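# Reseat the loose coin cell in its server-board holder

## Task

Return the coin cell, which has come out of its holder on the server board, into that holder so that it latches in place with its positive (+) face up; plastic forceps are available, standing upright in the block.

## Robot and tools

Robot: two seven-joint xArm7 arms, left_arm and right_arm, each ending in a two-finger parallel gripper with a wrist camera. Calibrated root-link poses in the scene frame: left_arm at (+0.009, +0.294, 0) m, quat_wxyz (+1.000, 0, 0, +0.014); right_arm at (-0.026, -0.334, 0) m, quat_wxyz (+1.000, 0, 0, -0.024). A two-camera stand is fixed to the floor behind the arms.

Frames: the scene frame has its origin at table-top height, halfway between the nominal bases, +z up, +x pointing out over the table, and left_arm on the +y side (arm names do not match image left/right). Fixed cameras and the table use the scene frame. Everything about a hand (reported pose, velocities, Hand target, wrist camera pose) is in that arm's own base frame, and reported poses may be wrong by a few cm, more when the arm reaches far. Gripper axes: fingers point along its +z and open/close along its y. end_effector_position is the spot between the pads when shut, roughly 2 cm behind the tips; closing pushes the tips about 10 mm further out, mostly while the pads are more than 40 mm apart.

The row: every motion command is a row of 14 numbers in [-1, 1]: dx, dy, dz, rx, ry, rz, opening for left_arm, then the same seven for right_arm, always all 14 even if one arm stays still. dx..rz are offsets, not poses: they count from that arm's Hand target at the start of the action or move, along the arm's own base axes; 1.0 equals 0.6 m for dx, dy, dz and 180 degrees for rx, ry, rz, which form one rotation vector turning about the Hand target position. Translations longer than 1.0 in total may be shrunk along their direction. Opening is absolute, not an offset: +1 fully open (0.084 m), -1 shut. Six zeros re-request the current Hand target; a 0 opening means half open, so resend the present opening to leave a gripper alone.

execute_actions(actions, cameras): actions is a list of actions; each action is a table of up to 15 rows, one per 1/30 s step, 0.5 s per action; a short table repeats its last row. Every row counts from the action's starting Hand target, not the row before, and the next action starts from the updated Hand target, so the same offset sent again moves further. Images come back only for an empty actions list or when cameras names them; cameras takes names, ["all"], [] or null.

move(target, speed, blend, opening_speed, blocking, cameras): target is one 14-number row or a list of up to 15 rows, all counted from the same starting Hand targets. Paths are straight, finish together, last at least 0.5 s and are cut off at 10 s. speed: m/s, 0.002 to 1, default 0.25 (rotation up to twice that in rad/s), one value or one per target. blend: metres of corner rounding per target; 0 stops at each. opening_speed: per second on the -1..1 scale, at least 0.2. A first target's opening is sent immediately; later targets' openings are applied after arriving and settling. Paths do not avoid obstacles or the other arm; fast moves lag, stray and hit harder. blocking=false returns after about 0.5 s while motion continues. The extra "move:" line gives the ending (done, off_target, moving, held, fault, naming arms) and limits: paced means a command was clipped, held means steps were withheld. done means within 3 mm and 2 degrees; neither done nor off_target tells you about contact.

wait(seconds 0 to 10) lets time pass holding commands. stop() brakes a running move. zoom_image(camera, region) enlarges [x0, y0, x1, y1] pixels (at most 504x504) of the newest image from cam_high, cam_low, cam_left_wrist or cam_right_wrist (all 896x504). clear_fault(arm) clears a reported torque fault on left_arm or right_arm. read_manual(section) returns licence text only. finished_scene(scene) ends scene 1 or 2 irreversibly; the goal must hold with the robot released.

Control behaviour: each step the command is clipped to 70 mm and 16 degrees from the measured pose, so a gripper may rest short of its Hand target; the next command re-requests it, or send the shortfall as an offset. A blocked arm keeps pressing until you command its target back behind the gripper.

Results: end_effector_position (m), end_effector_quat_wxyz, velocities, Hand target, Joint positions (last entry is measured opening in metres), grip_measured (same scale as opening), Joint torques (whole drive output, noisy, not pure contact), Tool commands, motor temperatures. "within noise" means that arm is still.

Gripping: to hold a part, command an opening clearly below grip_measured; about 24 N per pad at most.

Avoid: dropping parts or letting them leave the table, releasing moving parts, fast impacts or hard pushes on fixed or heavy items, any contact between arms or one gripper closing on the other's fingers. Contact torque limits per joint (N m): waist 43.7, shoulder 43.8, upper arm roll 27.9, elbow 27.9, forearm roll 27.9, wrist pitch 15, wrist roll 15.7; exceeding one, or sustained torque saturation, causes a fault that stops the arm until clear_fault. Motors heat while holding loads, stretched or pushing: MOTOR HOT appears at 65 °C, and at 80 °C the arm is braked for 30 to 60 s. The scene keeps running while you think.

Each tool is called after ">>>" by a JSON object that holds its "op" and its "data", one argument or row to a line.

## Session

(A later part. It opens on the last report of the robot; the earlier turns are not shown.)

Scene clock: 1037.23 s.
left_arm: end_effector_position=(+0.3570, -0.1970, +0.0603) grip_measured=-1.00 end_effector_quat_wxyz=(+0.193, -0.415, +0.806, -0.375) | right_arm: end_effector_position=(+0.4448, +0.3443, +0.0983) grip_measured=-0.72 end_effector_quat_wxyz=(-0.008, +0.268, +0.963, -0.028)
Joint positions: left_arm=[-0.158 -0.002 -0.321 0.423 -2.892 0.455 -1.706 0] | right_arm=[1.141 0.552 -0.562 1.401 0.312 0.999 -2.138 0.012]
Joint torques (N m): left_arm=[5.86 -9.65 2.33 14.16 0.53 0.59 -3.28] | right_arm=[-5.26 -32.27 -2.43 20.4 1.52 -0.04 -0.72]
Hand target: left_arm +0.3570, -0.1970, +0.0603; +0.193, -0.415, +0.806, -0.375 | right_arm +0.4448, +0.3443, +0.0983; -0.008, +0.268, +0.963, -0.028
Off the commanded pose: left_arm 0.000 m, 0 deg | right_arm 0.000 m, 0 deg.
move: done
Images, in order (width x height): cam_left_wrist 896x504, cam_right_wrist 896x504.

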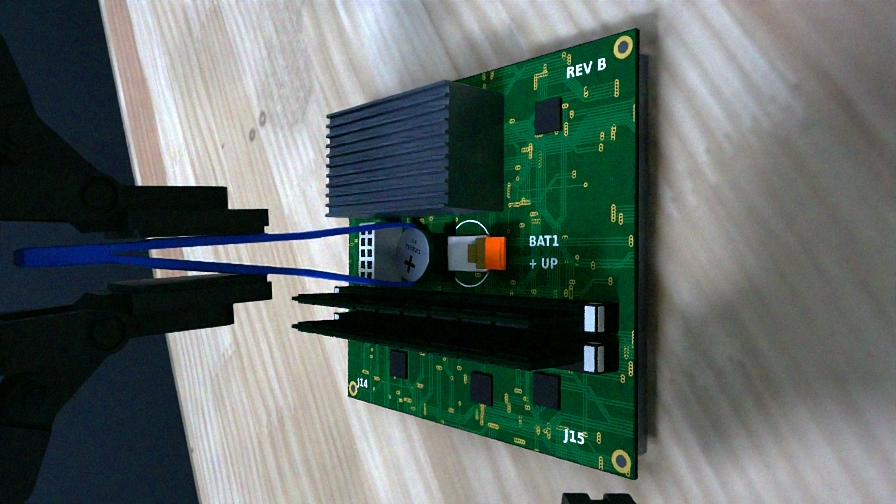

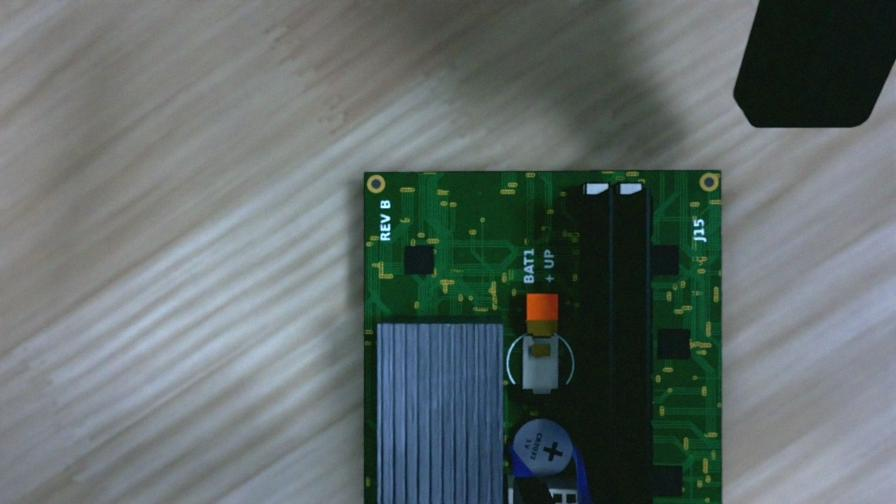

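>>> {"op": "move", "data": {
  "target": [
    [0,0,0,0,0,0,-1,0,0,0,0,0,0,-0.75],
    [0,0,0,0,0,0,-1,0,0,0.015,0,0,0,-0.75]
  ],
  "speed": 0.03,
  "opening_speed": 0.2,
  "cameras": ["cam_left_wrist","cam_right_wrist"]
}}

>>> {"op": "zoom_image", "data": {
  "camera": "cam_left_wrist",
  "region": [340, 180, 520, 310]
}}

>>> {"op": "zoom_image", "data": {
  "camera": "cam_right_wrist",
  "region": [480, 360, 620, 504]
}}

Scene clock: 1046.93 s.
left_arm: end_effector_position=(+0.3570, -0.1970, +0.0603) grip_measured=-1.00 end_effector_quat_wxyz=(+0.193, -0.415, +0.806, -0.375) | right_arm: end_effector_position=(+0.4448, +0.3443, +0.1073) grip_measured=-0.77 end_effector_quat_wxyz=(-0.008, +0.268, +0.963, -0.028)
Joint positions: left_arm=[-0.158 -0.002 -0.321 0.423 -2.892 0.455 -1.706 0] | right_arm=[1.145 0.539 -0.567 1.408 0.303 1.018 -2.133 0.01]
Joint torques (N m): left_arm=[5.95 -9.74 2.24 14.23 0.45 0.56 -3.13] | right_arm=[5.49 -43.31 -6.41 20.54 -1.78 0.2 0.99]
Hand target: left_arm +0.3570, -0.1970, +0.0603; +0.193, -0.415, +0.806, -0.375 | right_arm +0.4448, +0.3443, +0.1073; -0.008, +0.268, +0.963, -0.028
Off the commanded pose: left_arm 0.000 m, 0 deg | right_arm 0.000 m, 0 deg.
move: done
Images, in order (width x height): cam_left_wrist 896x504, cam_right_wrist 896x504.

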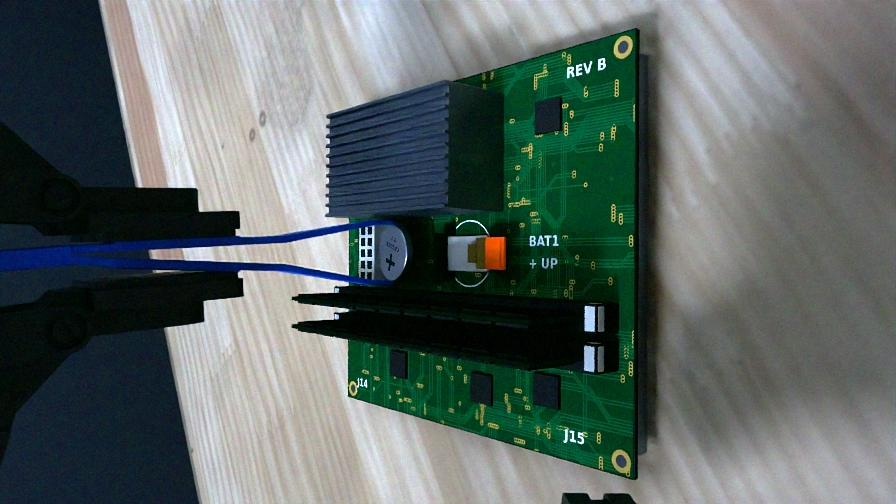

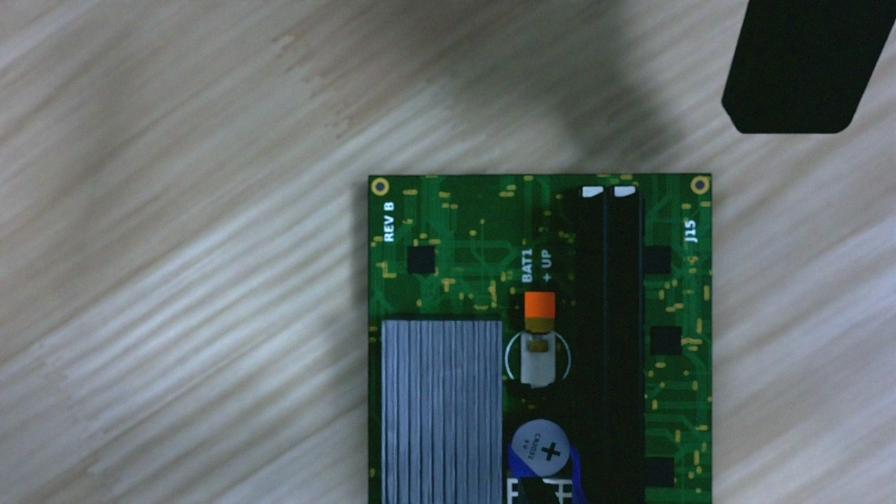

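Scaled by 2.800 from the camera's 896x504 image, which has a finer 1280x720 frame.

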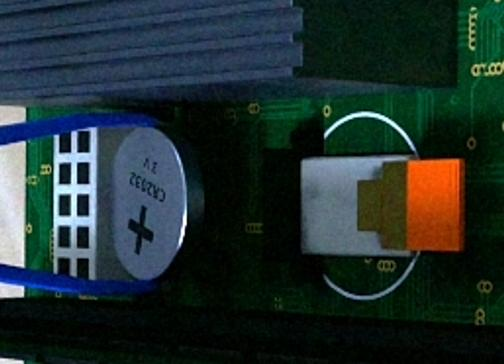

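Scaled by 3.500 from the camera's 896x504 image, which has a finer 1280x720 frame.

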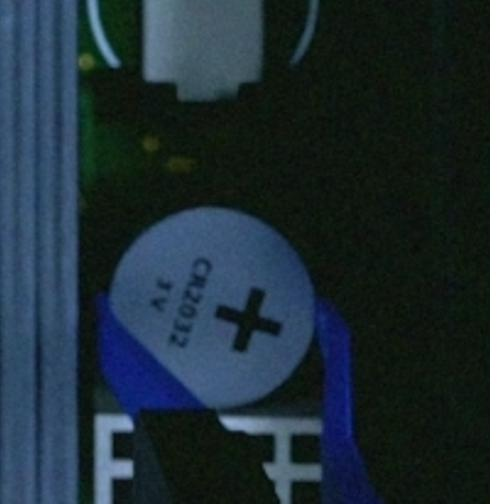

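>>> {"op": "move", "data": {
  "target": [
    [-0.02,-0.05,0.06,-0.0162,-0.0226,0,-1,0,0,0,0,0,0,-0.75],
    [0.0102,-0.1607,0.05,-0.0162,-0.0226,0,-1,0,0,0,0,0,0,-0.75],
    [0.0102,-0.1607,-0.0105,-0.0162,-0.0226,0,-1,0,0,0,0,0,0,-0.75]
  ],
  "speed": [0.2,0.2,0.06],
  "blend": [0.02,0.01,0],
  "cameras": ["cam_left_wrist","cam_right_wrist"]
}}

>>> {"op": "zoom_image", "data": {
  "camera": "cam_right_wrist",
  "region": [470, 240, 640, 420]
}}

Scene clock: 1201.90 s.
left_arm: end_effector_position=(+0.3631, -0.2934, +0.0540) grip_measured=-1.00 end_effector_quat_wxyz=(+0.211, -0.406, +0.789, -0.410) | right_arm: end_effector_position=(+0.4448, +0.3443, +0.1073) grip_measured=-0.77 end_effector_quat_wxyz=(-0.008, +0.268, +0.963, -0.028)
Joint positions: left_arm=[-0.253 0.186 -0.422 0.561 -3.294 0.576 -1.409 0] | right_arm=[1.145 0.539 -0.567 1.408 0.303 1.018 -2.133 0.01]
Joint torques (N m): left_arm=[-5.89 -13.07 0.84 14.49 1.11 1.5 2.93] | right_arm=[5.8 -43.68 -6.36 20.82 -1.8 0.08 0.7]
Hand target: left_arm +0.3631, -0.2934, +0.0540; +0.211, -0.406, +0.789, -0.410 | right_arm +0.4448, +0.3443, +0.1073; -0.008, +0.268, +0.963, -0.028
Off the commanded pose: left_arm 0.000 m, 0 deg | right_arm 0.000 m, 0 deg.
move: done
Images, in order (width x height): cam_left_wrist 896x504, cam_right_wrist 896x504.

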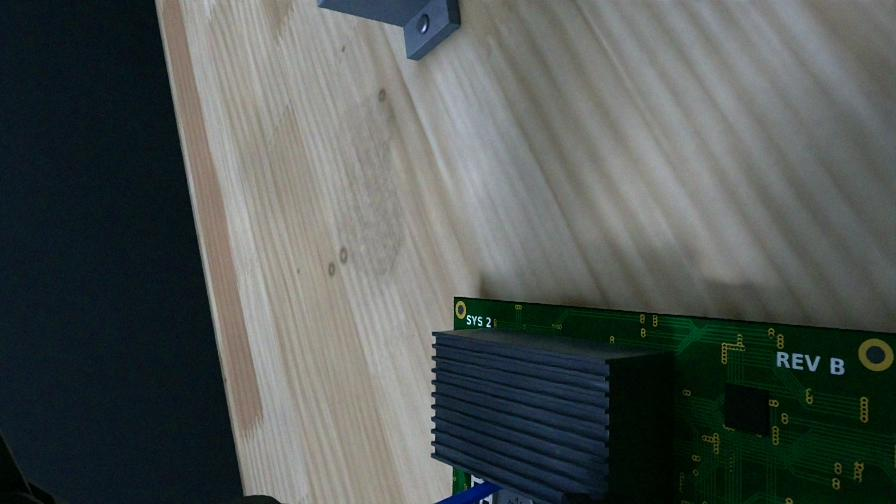

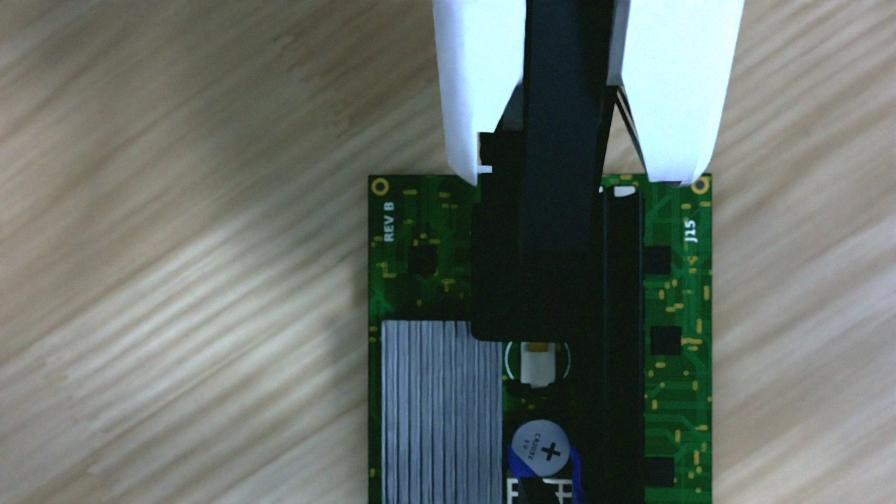

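Scaled by 2.800 from the camera's 896x504 image, which has a finer 1280x720 frame.

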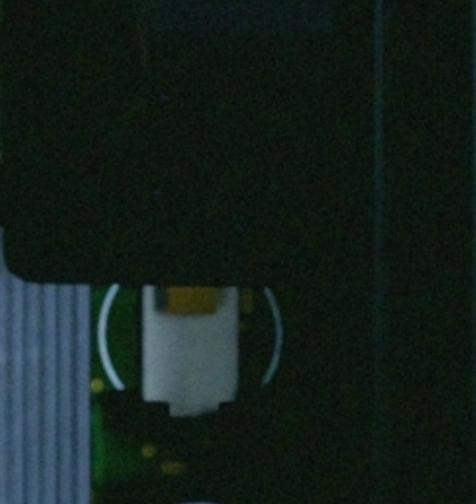

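>>> {"op": "move", "data": {
  "target": [0,0,-0.01,0,0,0,-1,0,0,0,0,0,0,-0.75],
  "speed": 0.02
}}

>>> {"op": "move", "data": {
  "target": [0,0,-0.0033,0,0,0,-1,0,0,0,0,0,0,-0.75],
  "speed": 0.01,
  "cameras": ["cam_right_wrist"]
}}

>>> {"op": "zoom_image", "data": {
  "camera": "cam_right_wrist",
  "region": [470, 240, 640, 420]
}}

Scene clock: 1211.10 s.
left_arm: end_effector_position=(+0.3634, -0.2935, +0.0488) grip_measured=-1.00 end_effector_quat_wxyz=(+0.211, -0.406, +0.789, -0.411) | right_arm: end_effector_position=(+0.4448, +0.3443, +0.1073) grip_measured=-0.77 end_effector_quat_wxyz=(-0.008, +0.268, +0.963, -0.028)
Joint positions: left_arm=[-0.254 0.206 -0.419 0.562 -3.293 0.596 -1.403 0] | right_arm=[1.145 0.539 -0.567 1.408 0.303 1.018 -2.133 0.01]
Joint torques (N m): left_arm=[-6.01 30.79 5.36 18.55 0.4 1.42 3.76] | right_arm=[5.72 -42.93 -6.01 20.81 -1.7 -0.03 0.75]
Hand target: left_arm +0.3631, -0.2934, +0.0480; +0.211, -0.406, +0.789, -0.410 | right_arm +0.4448, +0.3443, +0.1073; -0.008, +0.268, +0.963, -0.028
Off the commanded pose: left_arm 0.001 m, 0 deg | right_arm 0.000 m, 0 deg.
move: done

Scene clock: 1211.93 s.
left_arm: end_effector_position=(+0.3734, -0.2961, +0.0700) grip_measured=-1.00 end_effector_quat_wxyz=(+0.228, -0.397, +0.781, -0.426) | right_arm: end_effector_position=(+0.4448, +0.3443, +0.1073) grip_measured=-0.77 end_effector_quat_wxyz=(-0.008, +0.268, +0.963, -0.028)
Joint positions: left_arm=[-0.255 0.157 -0.419 0.561 -3.293 0.598 -1.402 0] | right_arm=[1.145 0.539 -0.567 1.408 0.303 1.018 -2.133 0.01]
Joint torques (N m): left_arm=[0.51 -29.07 0.42 14.25 -0.2 1.5 -0.08] | right_arm=[5.72 -43.13 -6.2 20.72 -1.33 -0.03 0.81]
Hand target: left_arm +0.3734, -0.2961, +0.0700; +0.228, -0.397, +0.781, -0.426 (not the last commanded pose) | right_arm +0.4448, +0.3443, +0.1073; -0.008, +0.268, +0.963, -0.028
Tool commands: left_gripper/opening=-1.0 right_gripper/opening=-0.75
Off the commanded pose: left_arm 0.026 m, 3 deg | right_arm 0.000 m, 0 deg.
TORQUE FAULT: the external load on joint 2 (shoulder) of the left arm reached its load limit, and that arm stopped. The contact can be on any part of that arm beyond that joint, not only on its tool. A torque fault puts only its own arm into a fault stop. That arm's remaining commands of this call were not run. The hold on joint 2 (shoulder) of that arm was moved back by the arm itself, up to 3 degrees, as the stop began. That arm is still stopped at the end of this call. While its stop runs, that arm, its gripper or tool too, takes no new command.
CLEAR FAULT: the left arm stays stopped (state 4) until you call clear_fault(arm="left_arm").
End effector pose when the fault began: left_arm: position (+0.3637, -0.2935, +0.0485), quat_wxyz (+0.212, -0.406, +0.788, -0.411)
Joint positions when the fault began: left_arm=[-0.255 0.208 -0.419 0.562 -3.293 0.599 -1.402 0]
move: fault (left_arm)
Images, in order (width x height): cam_right_wrist 896x504.

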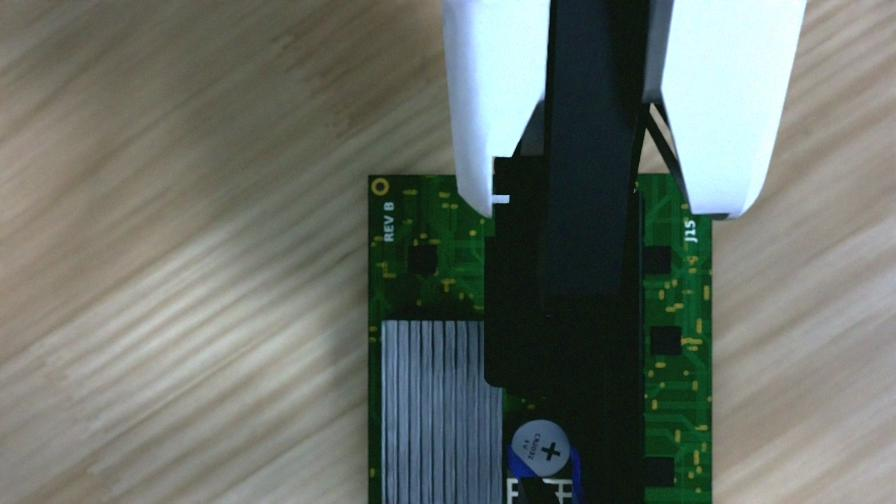

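Scaled by 2.800 from the camera's 896x504 image, which has a finer 1280x720 frame.

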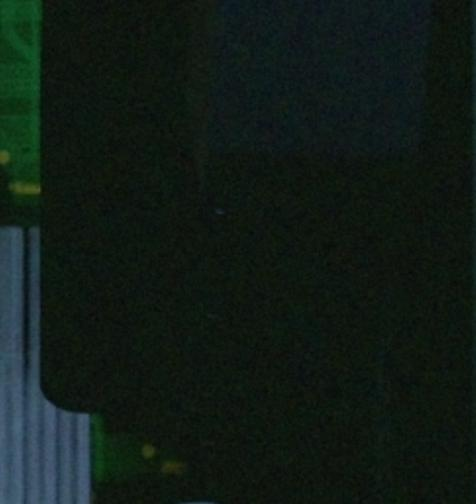

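>>> {"op": "clear_fault", "data": {
  "arm": "left_arm"
}}

>>> {"op": "move", "data": {
  "target": [
    [-0.0813,0.0582,0.1167,0.15,-0.12,-0.105,-1,0,0,0,0,0,0,-0.75],
    [-0.0197,0.1173,0.0667,0.3358,-0.2767,-0.2395,-1,0,0,0,0,0,0,-0.75],
    [-0.0197,0.1173,0.0667,0.3358,-0.2767,-0.2395,1,0,0,0,0,0,0,-0.75],
    [0.0482,0.0688,-0.0083,0.3358,-0.2767,-0.2395,1,0,0,0,0,0,0,-0.75]
  ],
  "speed": [0.2,0.25,0.2,0.1],
  "blend": [0.03,0,0,0],
  "cameras": ["cam_left_wrist","cam_right_wrist","cam_high"]
}}

Scene clock: 1304.53 s.
left_arm: end_effector_position=(+0.3734, -0.2961, +0.0700) grip_measured=-1.00 end_effector_quat_wxyz=(+0.228, -0.397, +0.781, -0.426) | right_arm: end_effector_position=(+0.4448, +0.3443, +0.1073) grip_measured=-0.77 end_effector_quat_wxyz=(-0.008, +0.268, +0.963, -0.028)
Joint positions: left_arm=[-0.255 0.157 -0.419 0.561 -3.293 0.598 -1.402 0] | right_arm=[1.145 0.539 -0.567 1.408 0.303 1.018 -2.133 0.01]
Joint torques (N m): left_arm=[0.48 -29.33 0.23 14.07 -0.13 1.33 -0.04] | right_arm=[4.88 -38.24 -4.95 20.82 -0.84 -0.05 0.92]
Hand target: left_arm +0.3734, -0.2961, +0.0700; +0.228, -0.397, +0.781, -0.426 (not the last commanded pose) | right_arm +0.4448, +0.3443, +0.1073; -0.008, +0.268, +0.963, -0.028
Tool commands: left_gripper/opening=-1.0 right_gripper/opening=-0.75
Off the commanded pose: left_arm 0.026 m, 3 deg | right_arm 0.000 m, 0 deg.
TORQUE FAULT, CONTINUED: the left arm's stop, for the torque fault of joint 2 (shoulder) that an earlier result reported, is over. The call counts as one of the actions that you can send in this scene. The hold on joint 2 (shoulder) of that arm was moved back by the arm itself, up to 3 degrees, as the stop began. That arm's target is now where it stood when the stop ended, not its last command. That arm's gripper keeps its grip as last carried out, and that arm accepts commands again: back off and push less far.
CLEAR FAULT: your call cleared the left arm's torque fault. If a joint's load stays at its limit, that arm stops again at once.

Scene clock: 1310.37 s.
left_arm: end_effector_position=(+0.4023, -0.2548, +0.0651) grip_measured=+1.00 end_effector_quat_wxyz=(+0.512, +0.258, +0.803, -0.164) | right_arm: end_effector_position=(+0.4448, +0.3443, +0.1073) grip_measured=-0.77 end_effector_quat_wxyz=(-0.008, +0.268, +0.963, -0.028)
Joint positions: left_arm=[-0.049 0.212 -0.457 0.487 -3.044 0.832 0.072 0.084] | right_arm=[1.145 0.539 -0.567 1.408 0.303 1.018 -2.133 0.01]
Joint torques (N m): left_arm=[-6.31 -12.45 0.56 13.37 -1.28 1.85 3.04] | right_arm=[4.68 -38.15 -4.96 20.52 -0.6 -0.08 0.86]
Hand target: left_arm +0.4023, -0.2548, +0.0651; +0.512, +0.258, +0.803, -0.164 | right_arm +0.4448, +0.3443, +0.1073; -0.008, +0.268, +0.963, -0.028
Off the commanded pose: left_arm 0.000 m, 0 deg | right_arm 0.000 m, 0 deg.
move: done
Images, in order (width x height): cam_high 896x504, cam_left_wrist 896x504, cam_right_wrist 896x504.

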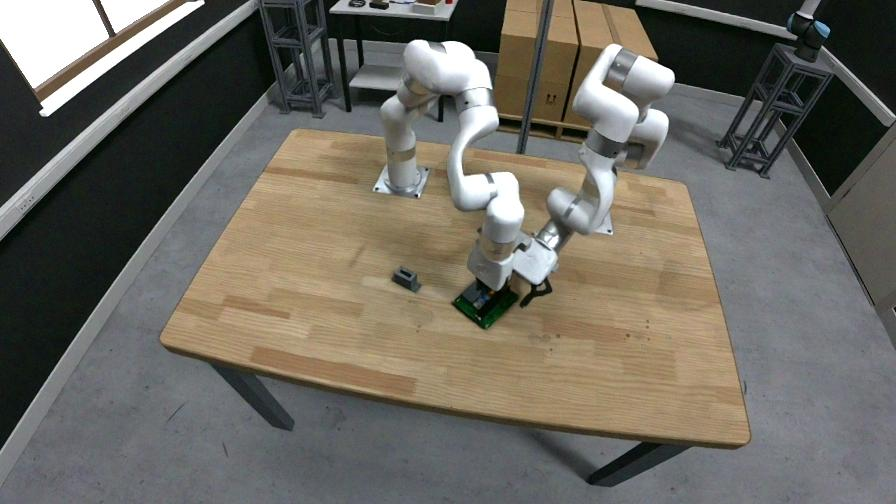

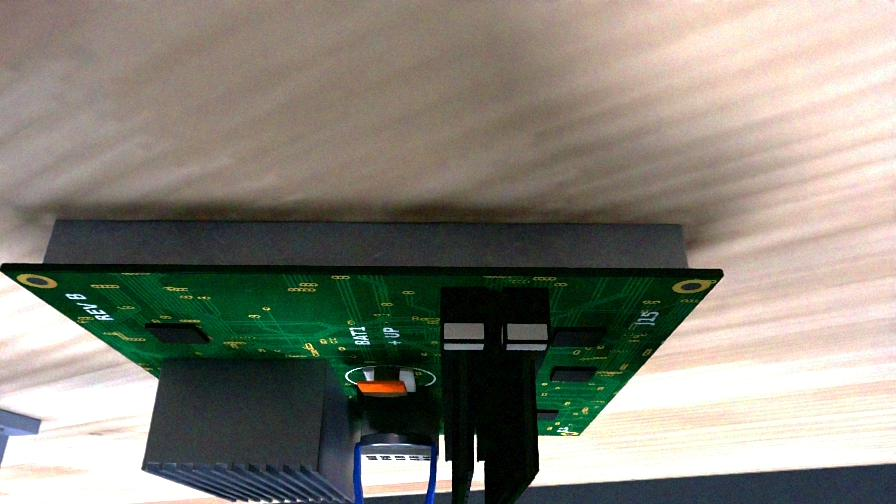

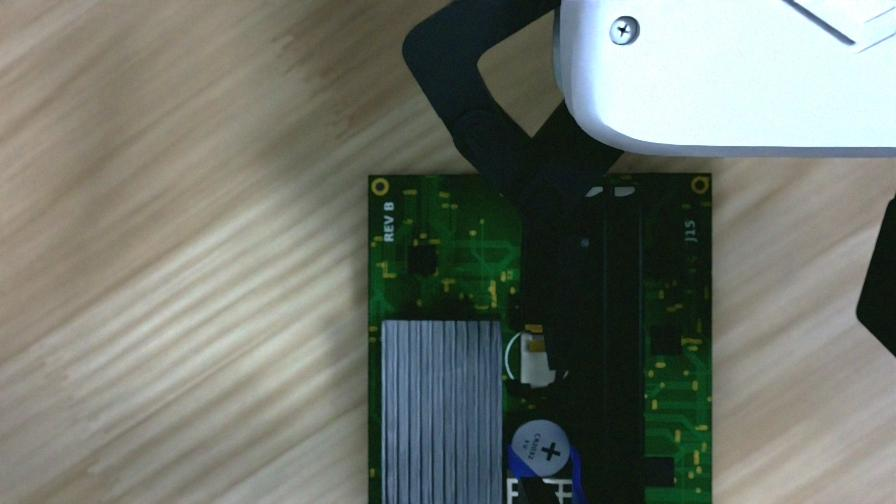

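>>> {"op": "zoom_image", "data": {
  "camera": "cam_left_wrist",
  "region": [320, 340, 480, 504]
}}

>>> {"op": "zoom_image", "data": {
  "camera": "cam_right_wrist",
  "region": [480, 290, 640, 430]
}}

Scaled by 3.073 from the camera's 896x504 image, which has a finer 1280x720 frame.

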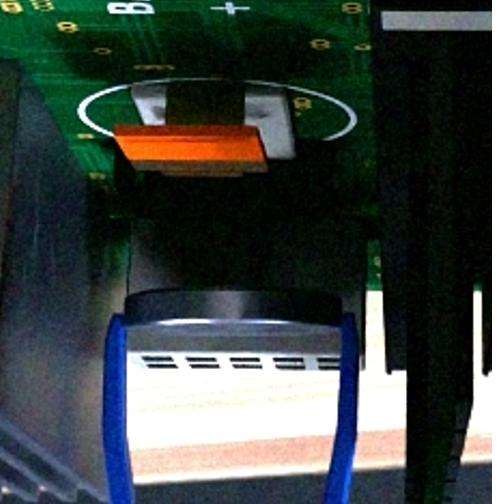

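Scaled by 3.150 from the camera's 896x504 image, which has a finer 1280x720 frame.

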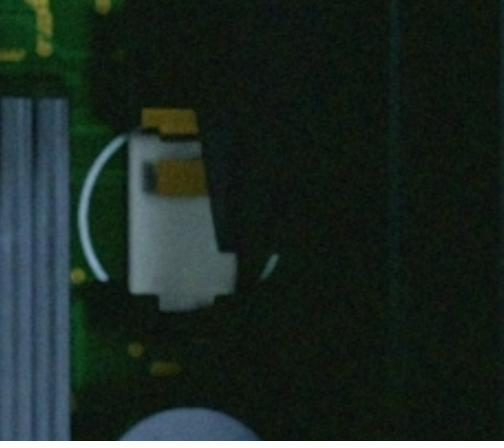

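>>> {"op": "move", "data": {
  "target": [0,0,-0.0267,0,0,0,1,0,0,0,0,0,0,-0.75],
  "speed": 0.06,
  "cameras": ["cam_left_wrist","cam_right_wrist"]
}}

>>> {"op": "zoom_image", "data": {
  "camera": "cam_left_wrist",
  "region": [320, 320, 480, 484]
}}

>>> {"op": "zoom_image", "data": {
  "camera": "cam_right_wrist",
  "region": [480, 290, 640, 430]
}}

Scene clock: 1329.90 s.
left_arm: end_effector_position=(+0.4023, -0.2548, +0.0491) grip_measured=+1.00 end_effector_quat_wxyz=(+0.512, +0.258, +0.803, -0.164) | right_arm: end_effector_position=(+0.4448, +0.3443, +0.1073) grip_measured=-0.77 end_effector_quat_wxyz=(-0.008, +0.268, +0.963, -0.028)
Joint positions: left_arm=[-0.051 0.28 -0.443 0.495 -3.041 0.883 0.105 0.084] | right_arm=[1.145 0.539 -0.567 1.408 0.303 1.018 -2.133 0.01]
Joint torques (N m): left_arm=[-5.69 -13 -0.17 12.55 1.21 1.95 3.02] | right_arm=[4.79 -37.59 -4.99 20.77 -0.21 0.06 0.81]
Hand target: left_arm +0.4023, -0.2548, +0.0490; +0.512, +0.258, +0.803, -0.164 | right_arm +0.4448, +0.3443, +0.1073; -0.008, +0.268, +0.963, -0.028
Off the commanded pose: left_arm 0.000 m, 0 deg | right_arm 0.000 m, 0 deg.
move: done
Images, in order (width x height): cam_left_wrist 896x504, cam_right_wrist 896x504.

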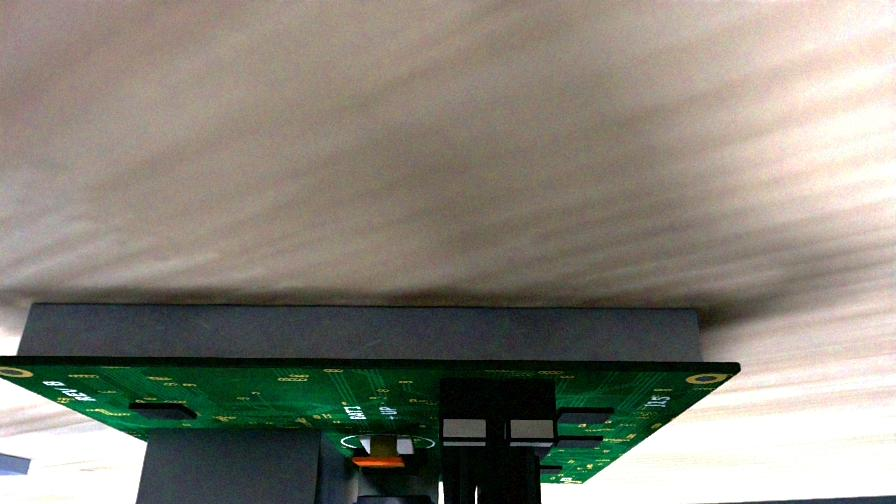

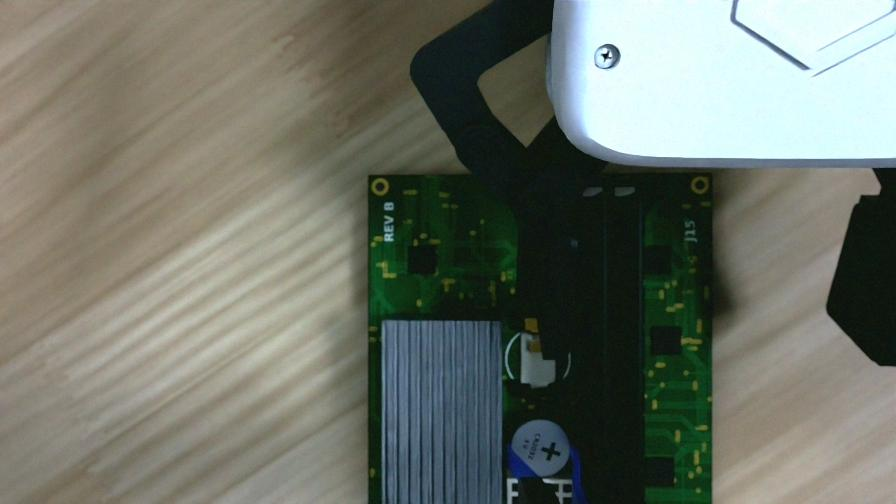

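Scaled by 3.073 from the camera's 896x504 image, which has a finer 1280x720 frame.

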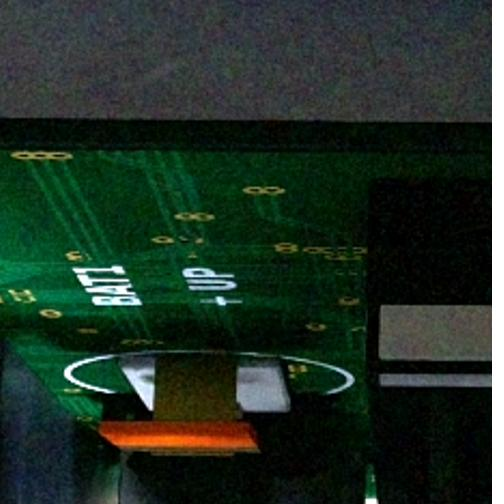

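Scaled by 3.150 from the camera's 896x504 image, which has a finer 1280x720 frame.

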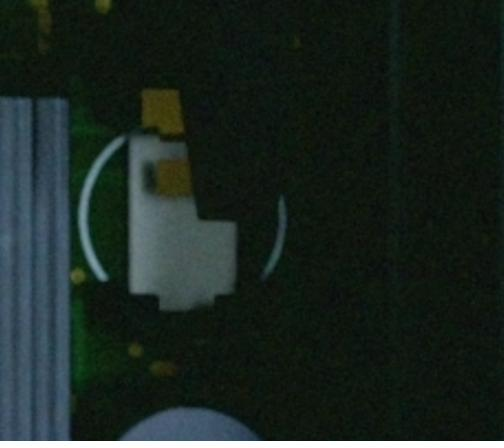

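>>> {"op": "move", "data": {
  "target": [0,0,-0.0042,0,0,0,1,0,0,0,0,0,0,-0.75],
  "speed": 0.02,
  "cameras": ["cam_left_wrist"]
}}

>>> {"op": "zoom_image", "data": {
  "camera": "cam_left_wrist",
  "region": [320, 404, 460, 504]
}}

Scene clock: 1335.23 s.
left_arm: end_effector_position=(+0.4023, -0.2548, +0.0465) grip_measured=+1.00 end_effector_quat_wxyz=(+0.512, +0.258, +0.803, -0.164) | right_arm: end_effector_position=(+0.4448, +0.3443, +0.1073) grip_measured=-0.77 end_effector_quat_wxyz=(-0.008, +0.268, +0.963, -0.028)
Joint positions: left_arm=[-0.051 0.291 -0.441 0.496 -3.04 0.891 0.11 0.084] | right_arm=[1.145 0.539 -0.567 1.408 0.303 1.018 -2.133 0.01]
Joint torques (N m): left_arm=[-6.2 -13.68 -0.11 12.44 1.08 1.89 3.05] | right_arm=[4.17 -37.69 -4.94 20.56 -0.27 -0.32 0.89]
Hand target: left_arm +0.4023, -0.2548, +0.0465; +0.512, +0.258, +0.803, -0.164 | right_arm +0.4448, +0.3443, +0.1073; -0.008, +0.268, +0.963, -0.028
Off the commanded pose: left_arm 0.000 m, 0 deg | right_arm 0.000 m, 0 deg.
move: done
Images, in order (width x height): cam_left_wrist 896x504.

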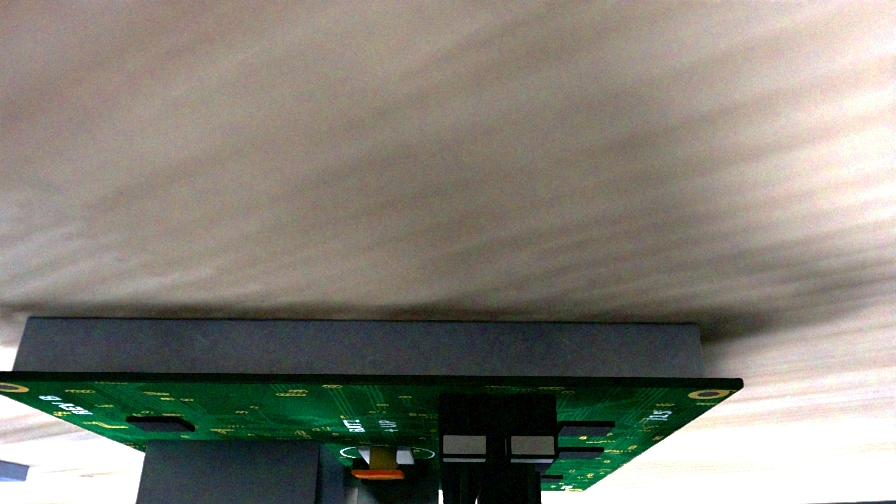

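Scaled by 3.600 from the camera's 896x504 image, which has a finer 1280x720 frame.

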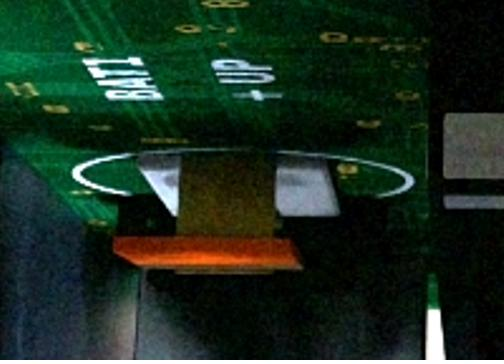

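>>> {"op": "move", "data": {
  "target": [0,0,-0.0025,0,0,0,1,0,0,0,0,0,0,-0.75],
  "speed": 0.02,
  "cameras": ["cam_left_wrist"]
}}

>>> {"op": "zoom_image", "data": {
  "camera": "cam_left_wrist",
  "region": [320, 404, 460, 504]
}}

Scene clock: 1341.60 s.
left_arm: end_effector_position=(+0.4023, -0.2548, +0.0450) grip_measured=+1.00 end_effector_quat_wxyz=(+0.512, +0.258, +0.803, -0.164) | right_arm: end_effector_position=(+0.4448, +0.3443, +0.1073) grip_measured=-0.77 end_effector_quat_wxyz=(-0.008, +0.268, +0.963, -0.028)
Joint positions: left_arm=[-0.052 0.297 -0.439 0.497 -3.04 0.896 0.113 0.084] | right_arm=[1.145 0.539 -0.567 1.408 0.303 1.018 -2.133 0.01]
Joint torques (N m): left_arm=[-6.49 -13.27 -0.07 12.37 1 1.66 3.07] | right_arm=[4.38 -37.61 -4.89 20.61 -0.29 -0.17 0.81]
Hand target: left_arm +0.4023, -0.2548, +0.0450; +0.512, +0.258, +0.803, -0.164 | right_arm +0.4448, +0.3443, +0.1073; -0.008, +0.268, +0.963, -0.028
Off the commanded pose: left_arm 0.000 m, 0 deg | right_arm 0.000 m, 0 deg.
move: done
Images, in order (width x height): cam_left_wrist 896x504.

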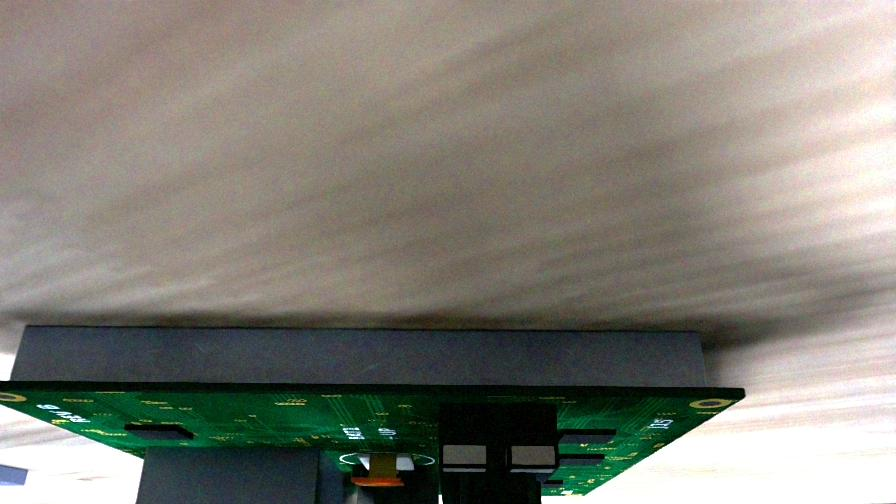

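Scaled by 3.600 from the camera's 896x504 image, which has a finer 1280x720 frame.

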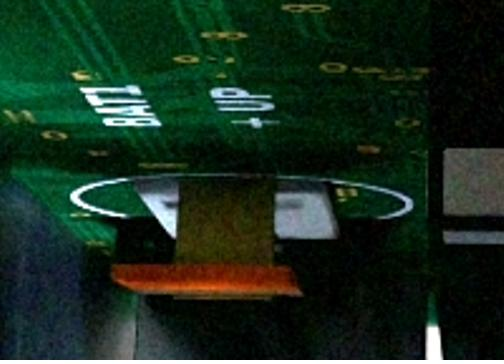

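>>> {"op": "move", "data": {
  "target": [0,0,-0.0033,0,0,0,1,0,0,0,0,0,0,-0.75],
  "speed": 0.02,
  "cameras": ["cam_left_wrist"]
}}

>>> {"op": "zoom_image", "data": {
  "camera": "cam_left_wrist",
  "region": [320, 404, 460, 504]
}}

Scene clock: 1347.83 s.
left_arm: end_effector_position=(+0.4023, -0.2548, +0.0431) grip_measured=+1.00 end_effector_quat_wxyz=(+0.512, +0.258, +0.803, -0.164) | right_arm: end_effector_position=(+0.4448, +0.3443, +0.1073) grip_measured=-0.77 end_effector_quat_wxyz=(-0.008, +0.268, +0.963, -0.028)
Joint positions: left_arm=[-0.052 0.305 -0.437 0.498 -3.039 0.902 0.117 0.084] | right_arm=[1.145 0.539 -0.567 1.408 0.303 1.018 -2.133 0.01]
Joint torques (N m): left_arm=[-6.03 -13.72 -0.45 11.97 1 1.81 2.89] | right_arm=[4.38 -38.1 -4.68 20.54 -0.17 0 0.72]
Hand target: left_arm +0.4023, -0.2548, +0.0430; +0.512, +0.258, +0.803, -0.164 | right_arm +0.4448, +0.3443, +0.1073; -0.008, +0.268, +0.963, -0.028
Off the commanded pose: left_arm 0.000 m, 0 deg | right_arm 0.000 m, 0 deg.
move: done
Images, in order (width x height): cam_left_wrist 896x504.

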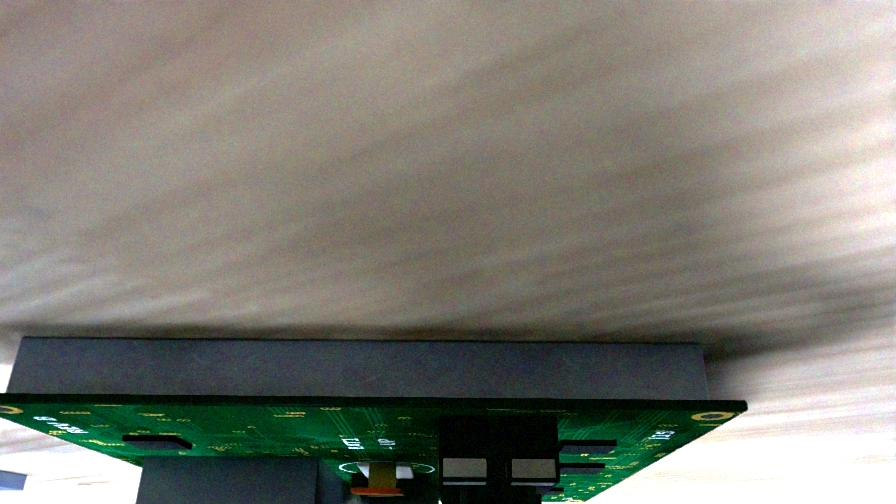

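Scaled by 3.600 from the camera's 896x504 image, which has a finer 1280x720 frame.

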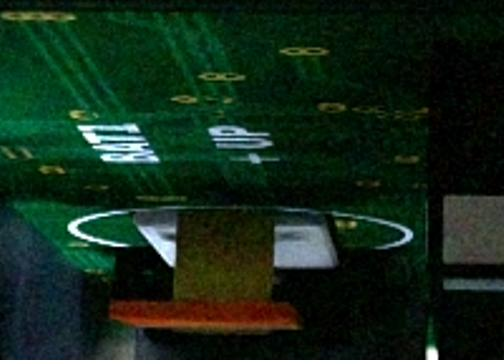

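>>> {"op": "move", "data": {
  "target": [0,0,-0.0033,0,0,0,1,0,0,0,0,0,0,-0.75],
  "speed": 0.02,
  "cameras": ["cam_left_wrist"]
}}

>>> {"op": "zoom_image", "data": {
  "camera": "cam_left_wrist",
  "region": [320, 404, 460, 504]
}}

Scene clock: 1354.73 s.
left_arm: end_effector_position=(+0.4023, -0.2548, +0.0411) grip_measured=+1.00 end_effector_quat_wxyz=(+0.512, +0.258, +0.803, -0.164) | right_arm: end_effector_position=(+0.4448, +0.3443, +0.1073) grip_measured=-0.77 end_effector_quat_wxyz=(-0.008, +0.268, +0.963, -0.028)
Joint positions: left_arm=[-0.053 0.314 -0.435 0.5 -3.039 0.908 0.12 0.084] | right_arm=[1.145 0.539 -0.567 1.408 0.303 1.018 -2.133 0.01]
Joint torques (N m): left_arm=[-5.94 -13.97 -0.41 12.11 1.28 1.75 3.08] | right_arm=[4.45 -37.62 -4.63 20.47 -0.14 -0.1 0.94]
Hand target: left_arm +0.4023, -0.2548, +0.0411; +0.512, +0.258, +0.803, -0.164 | right_arm +0.4448, +0.3443, +0.1073; -0.008, +0.268, +0.963, -0.028
Off the commanded pose: left_arm 0.000 m, 0 deg | right_arm 0.000 m, 0 deg.
move: done
Images, in order (width x height): cam_left_wrist 896x504.

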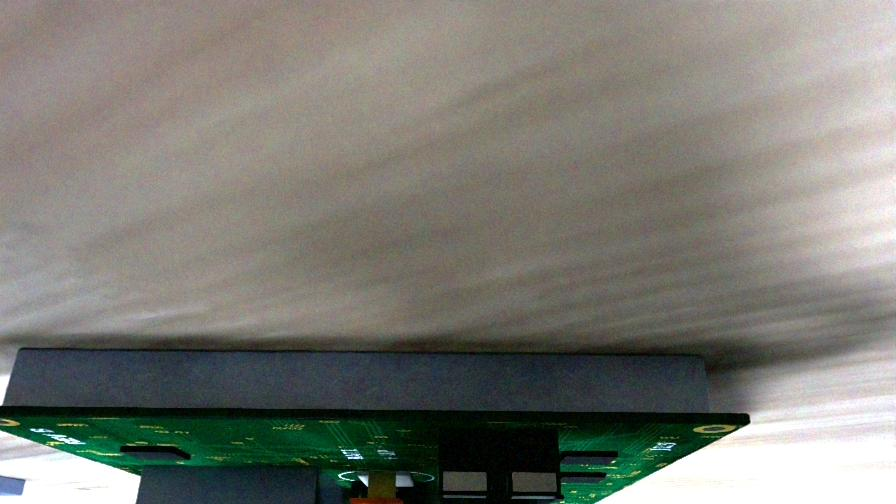

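Scaled by 3.600 from the camera's 896x504 image, which has a finer 1280x720 frame.

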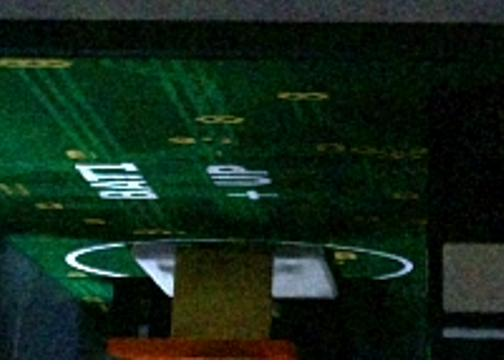

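>>> {"op": "move", "data": {
  "target": [0,0,-0.0025,0,0,0,1,0,0,0,0,0,0,-0.75],
  "speed": 0.02,
  "cameras": ["cam_left_wrist","cam_right_wrist"]
}}

>>> {"op": "zoom_image", "data": {
  "camera": "cam_left_wrist",
  "region": [320, 404, 460, 504]
}}

>>> {"op": "zoom_image", "data": {
  "camera": "cam_right_wrist",
  "region": [480, 290, 640, 430]
}}

Scene clock: 1360.77 s.
left_arm: end_effector_position=(+0.4023, -0.2548, +0.0396) grip_measured=+1.00 end_effector_quat_wxyz=(+0.512, +0.258, +0.803, -0.164) | right_arm: end_effector_position=(+0.4448, +0.3443, +0.1073) grip_measured=-0.77 end_effector_quat_wxyz=(-0.008, +0.268, +0.963, -0.028)
Joint positions: left_arm=[-0.053 0.32 -0.434 0.501 -3.038 0.912 0.123 0.084] | right_arm=[1.145 0.539 -0.567 1.408 0.303 1.018 -2.133 0.01]
Joint torques (N m): left_arm=[-5.69 -12.93 -0.51 11.83 1.28 1.52 3.05] | right_arm=[4.07 -37.69 -4.68 20.83 -0.13 -0.08 0.81]
Hand target: left_arm +0.4023, -0.2548, +0.0396; +0.512, +0.258, +0.803, -0.164 | right_arm +0.4448, +0.3443, +0.1073; -0.008, +0.268, +0.963, -0.028
Off the commanded pose: left_arm 0.000 m, 0 deg | right_arm 0.000 m, 0 deg.
move: done
Images, in order (width x height): cam_left_wrist 896x504, cam_right_wrist 896x504.

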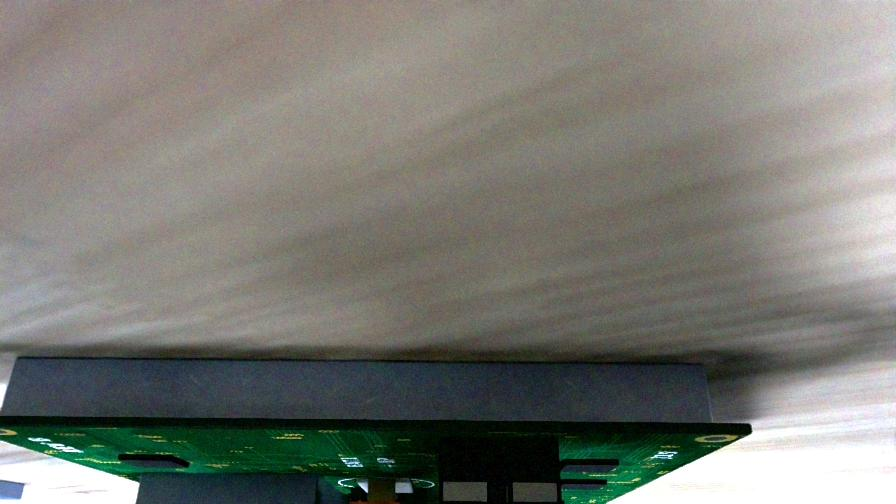

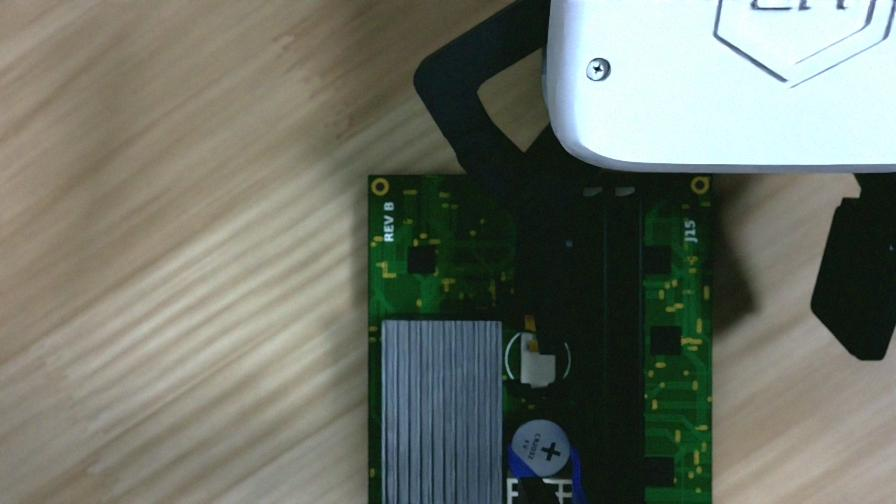

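Scaled by 3.600 from the camera's 896x504 image, which has a finer 1280x720 frame.

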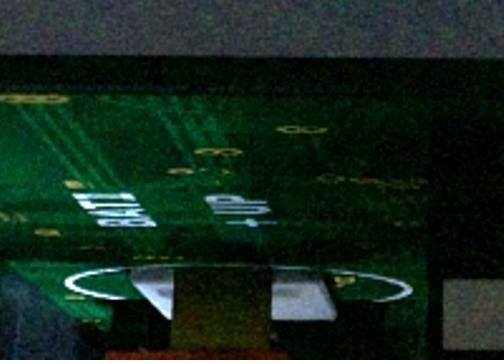

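Scaled by 3.150 from the camera's 896x504 image, which has a finer 1280x720 frame.

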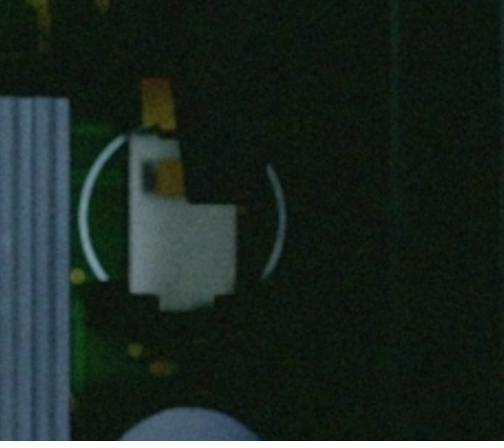

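>>> {"op": "move", "data": {
  "target": [0,0,-0.0025,0,0,0,1,0,0,0,0,0,0,-0.75],
  "speed": 0.02,
  "cameras": ["cam_left_wrist","cam_right_wrist"]
}}

>>> {"op": "zoom_image", "data": {
  "camera": "cam_right_wrist",
  "region": [480, 290, 640, 430]
}}

Scene clock: 1369.33 s.
left_arm: end_effector_position=(+0.4023, -0.2548, +0.0381) grip_measured=+1.00 end_effector_quat_wxyz=(+0.512, +0.258, +0.803, -0.164) | right_arm: end_effector_position=(+0.4448, +0.3443, +0.1073) grip_measured=-0.77 end_effector_quat_wxyz=(-0.008, +0.268, +0.963, -0.028)
Joint positions: left_arm=[-0.054 0.326 -0.432 0.502 -3.038 0.917 0.126 0.084] | right_arm=[1.145 0.539 -0.567 1.408 0.303 1.018 -2.133 0.01]
Joint torques (N m): left_arm=[-6.29 -13.35 -0.54 11.82 0.95 1.44 3.12] | right_arm=[4.11 -37.99 -5.05 20.6 0.01 -0.05 0.78]
Hand target: left_arm +0.4023, -0.2548, +0.0381; +0.512, +0.258, +0.803, -0.164 | right_arm +0.4448, +0.3443, +0.1073; -0.008, +0.268, +0.963, -0.028
Off the commanded pose: left_arm 0.000 m, 0 deg | right_arm 0.000 m, 0 deg.
move: done
Images, in order (width x height): cam_left_wrist 896x504, cam_right_wrist 896x504.

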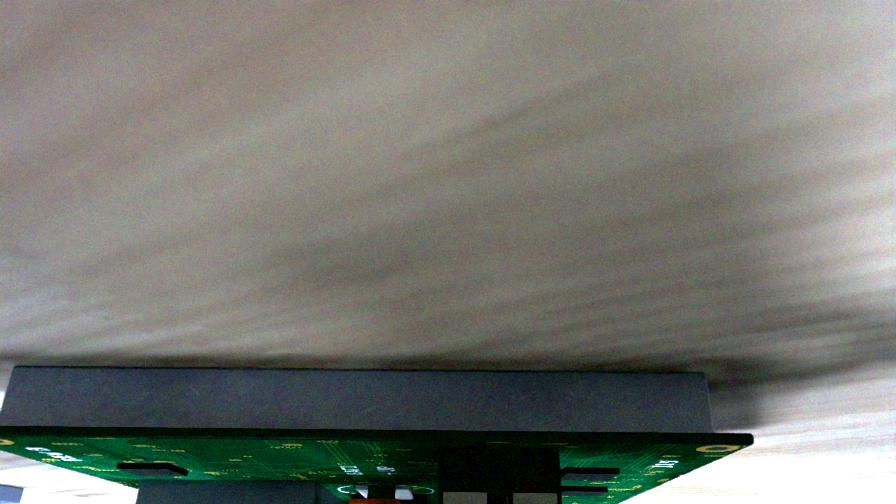

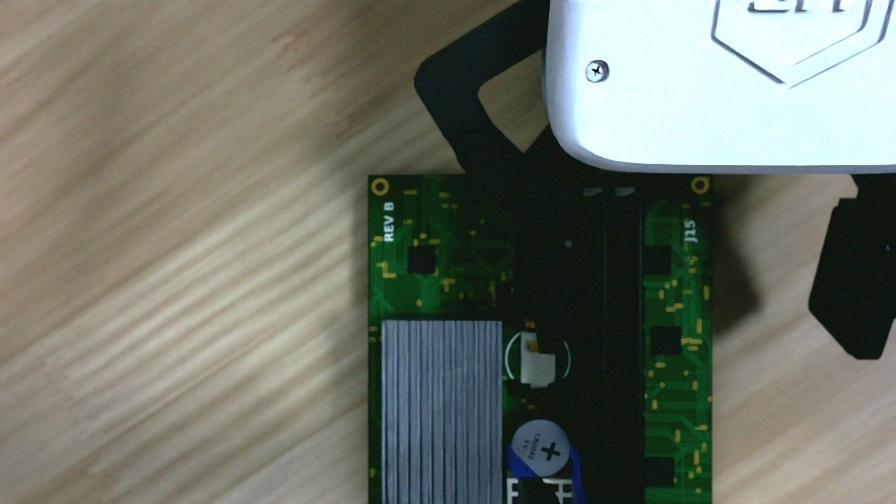

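Scaled by 3.150 from the camera's 896x504 image, which has a finer 1280x720 frame.

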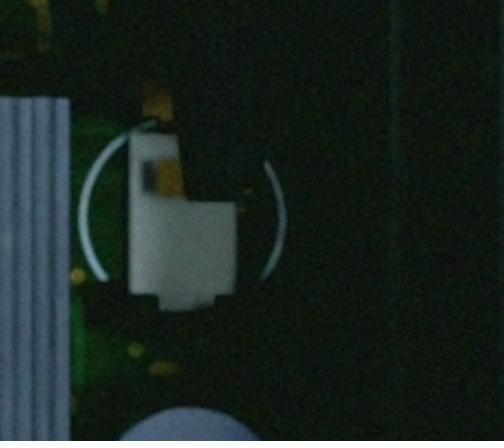

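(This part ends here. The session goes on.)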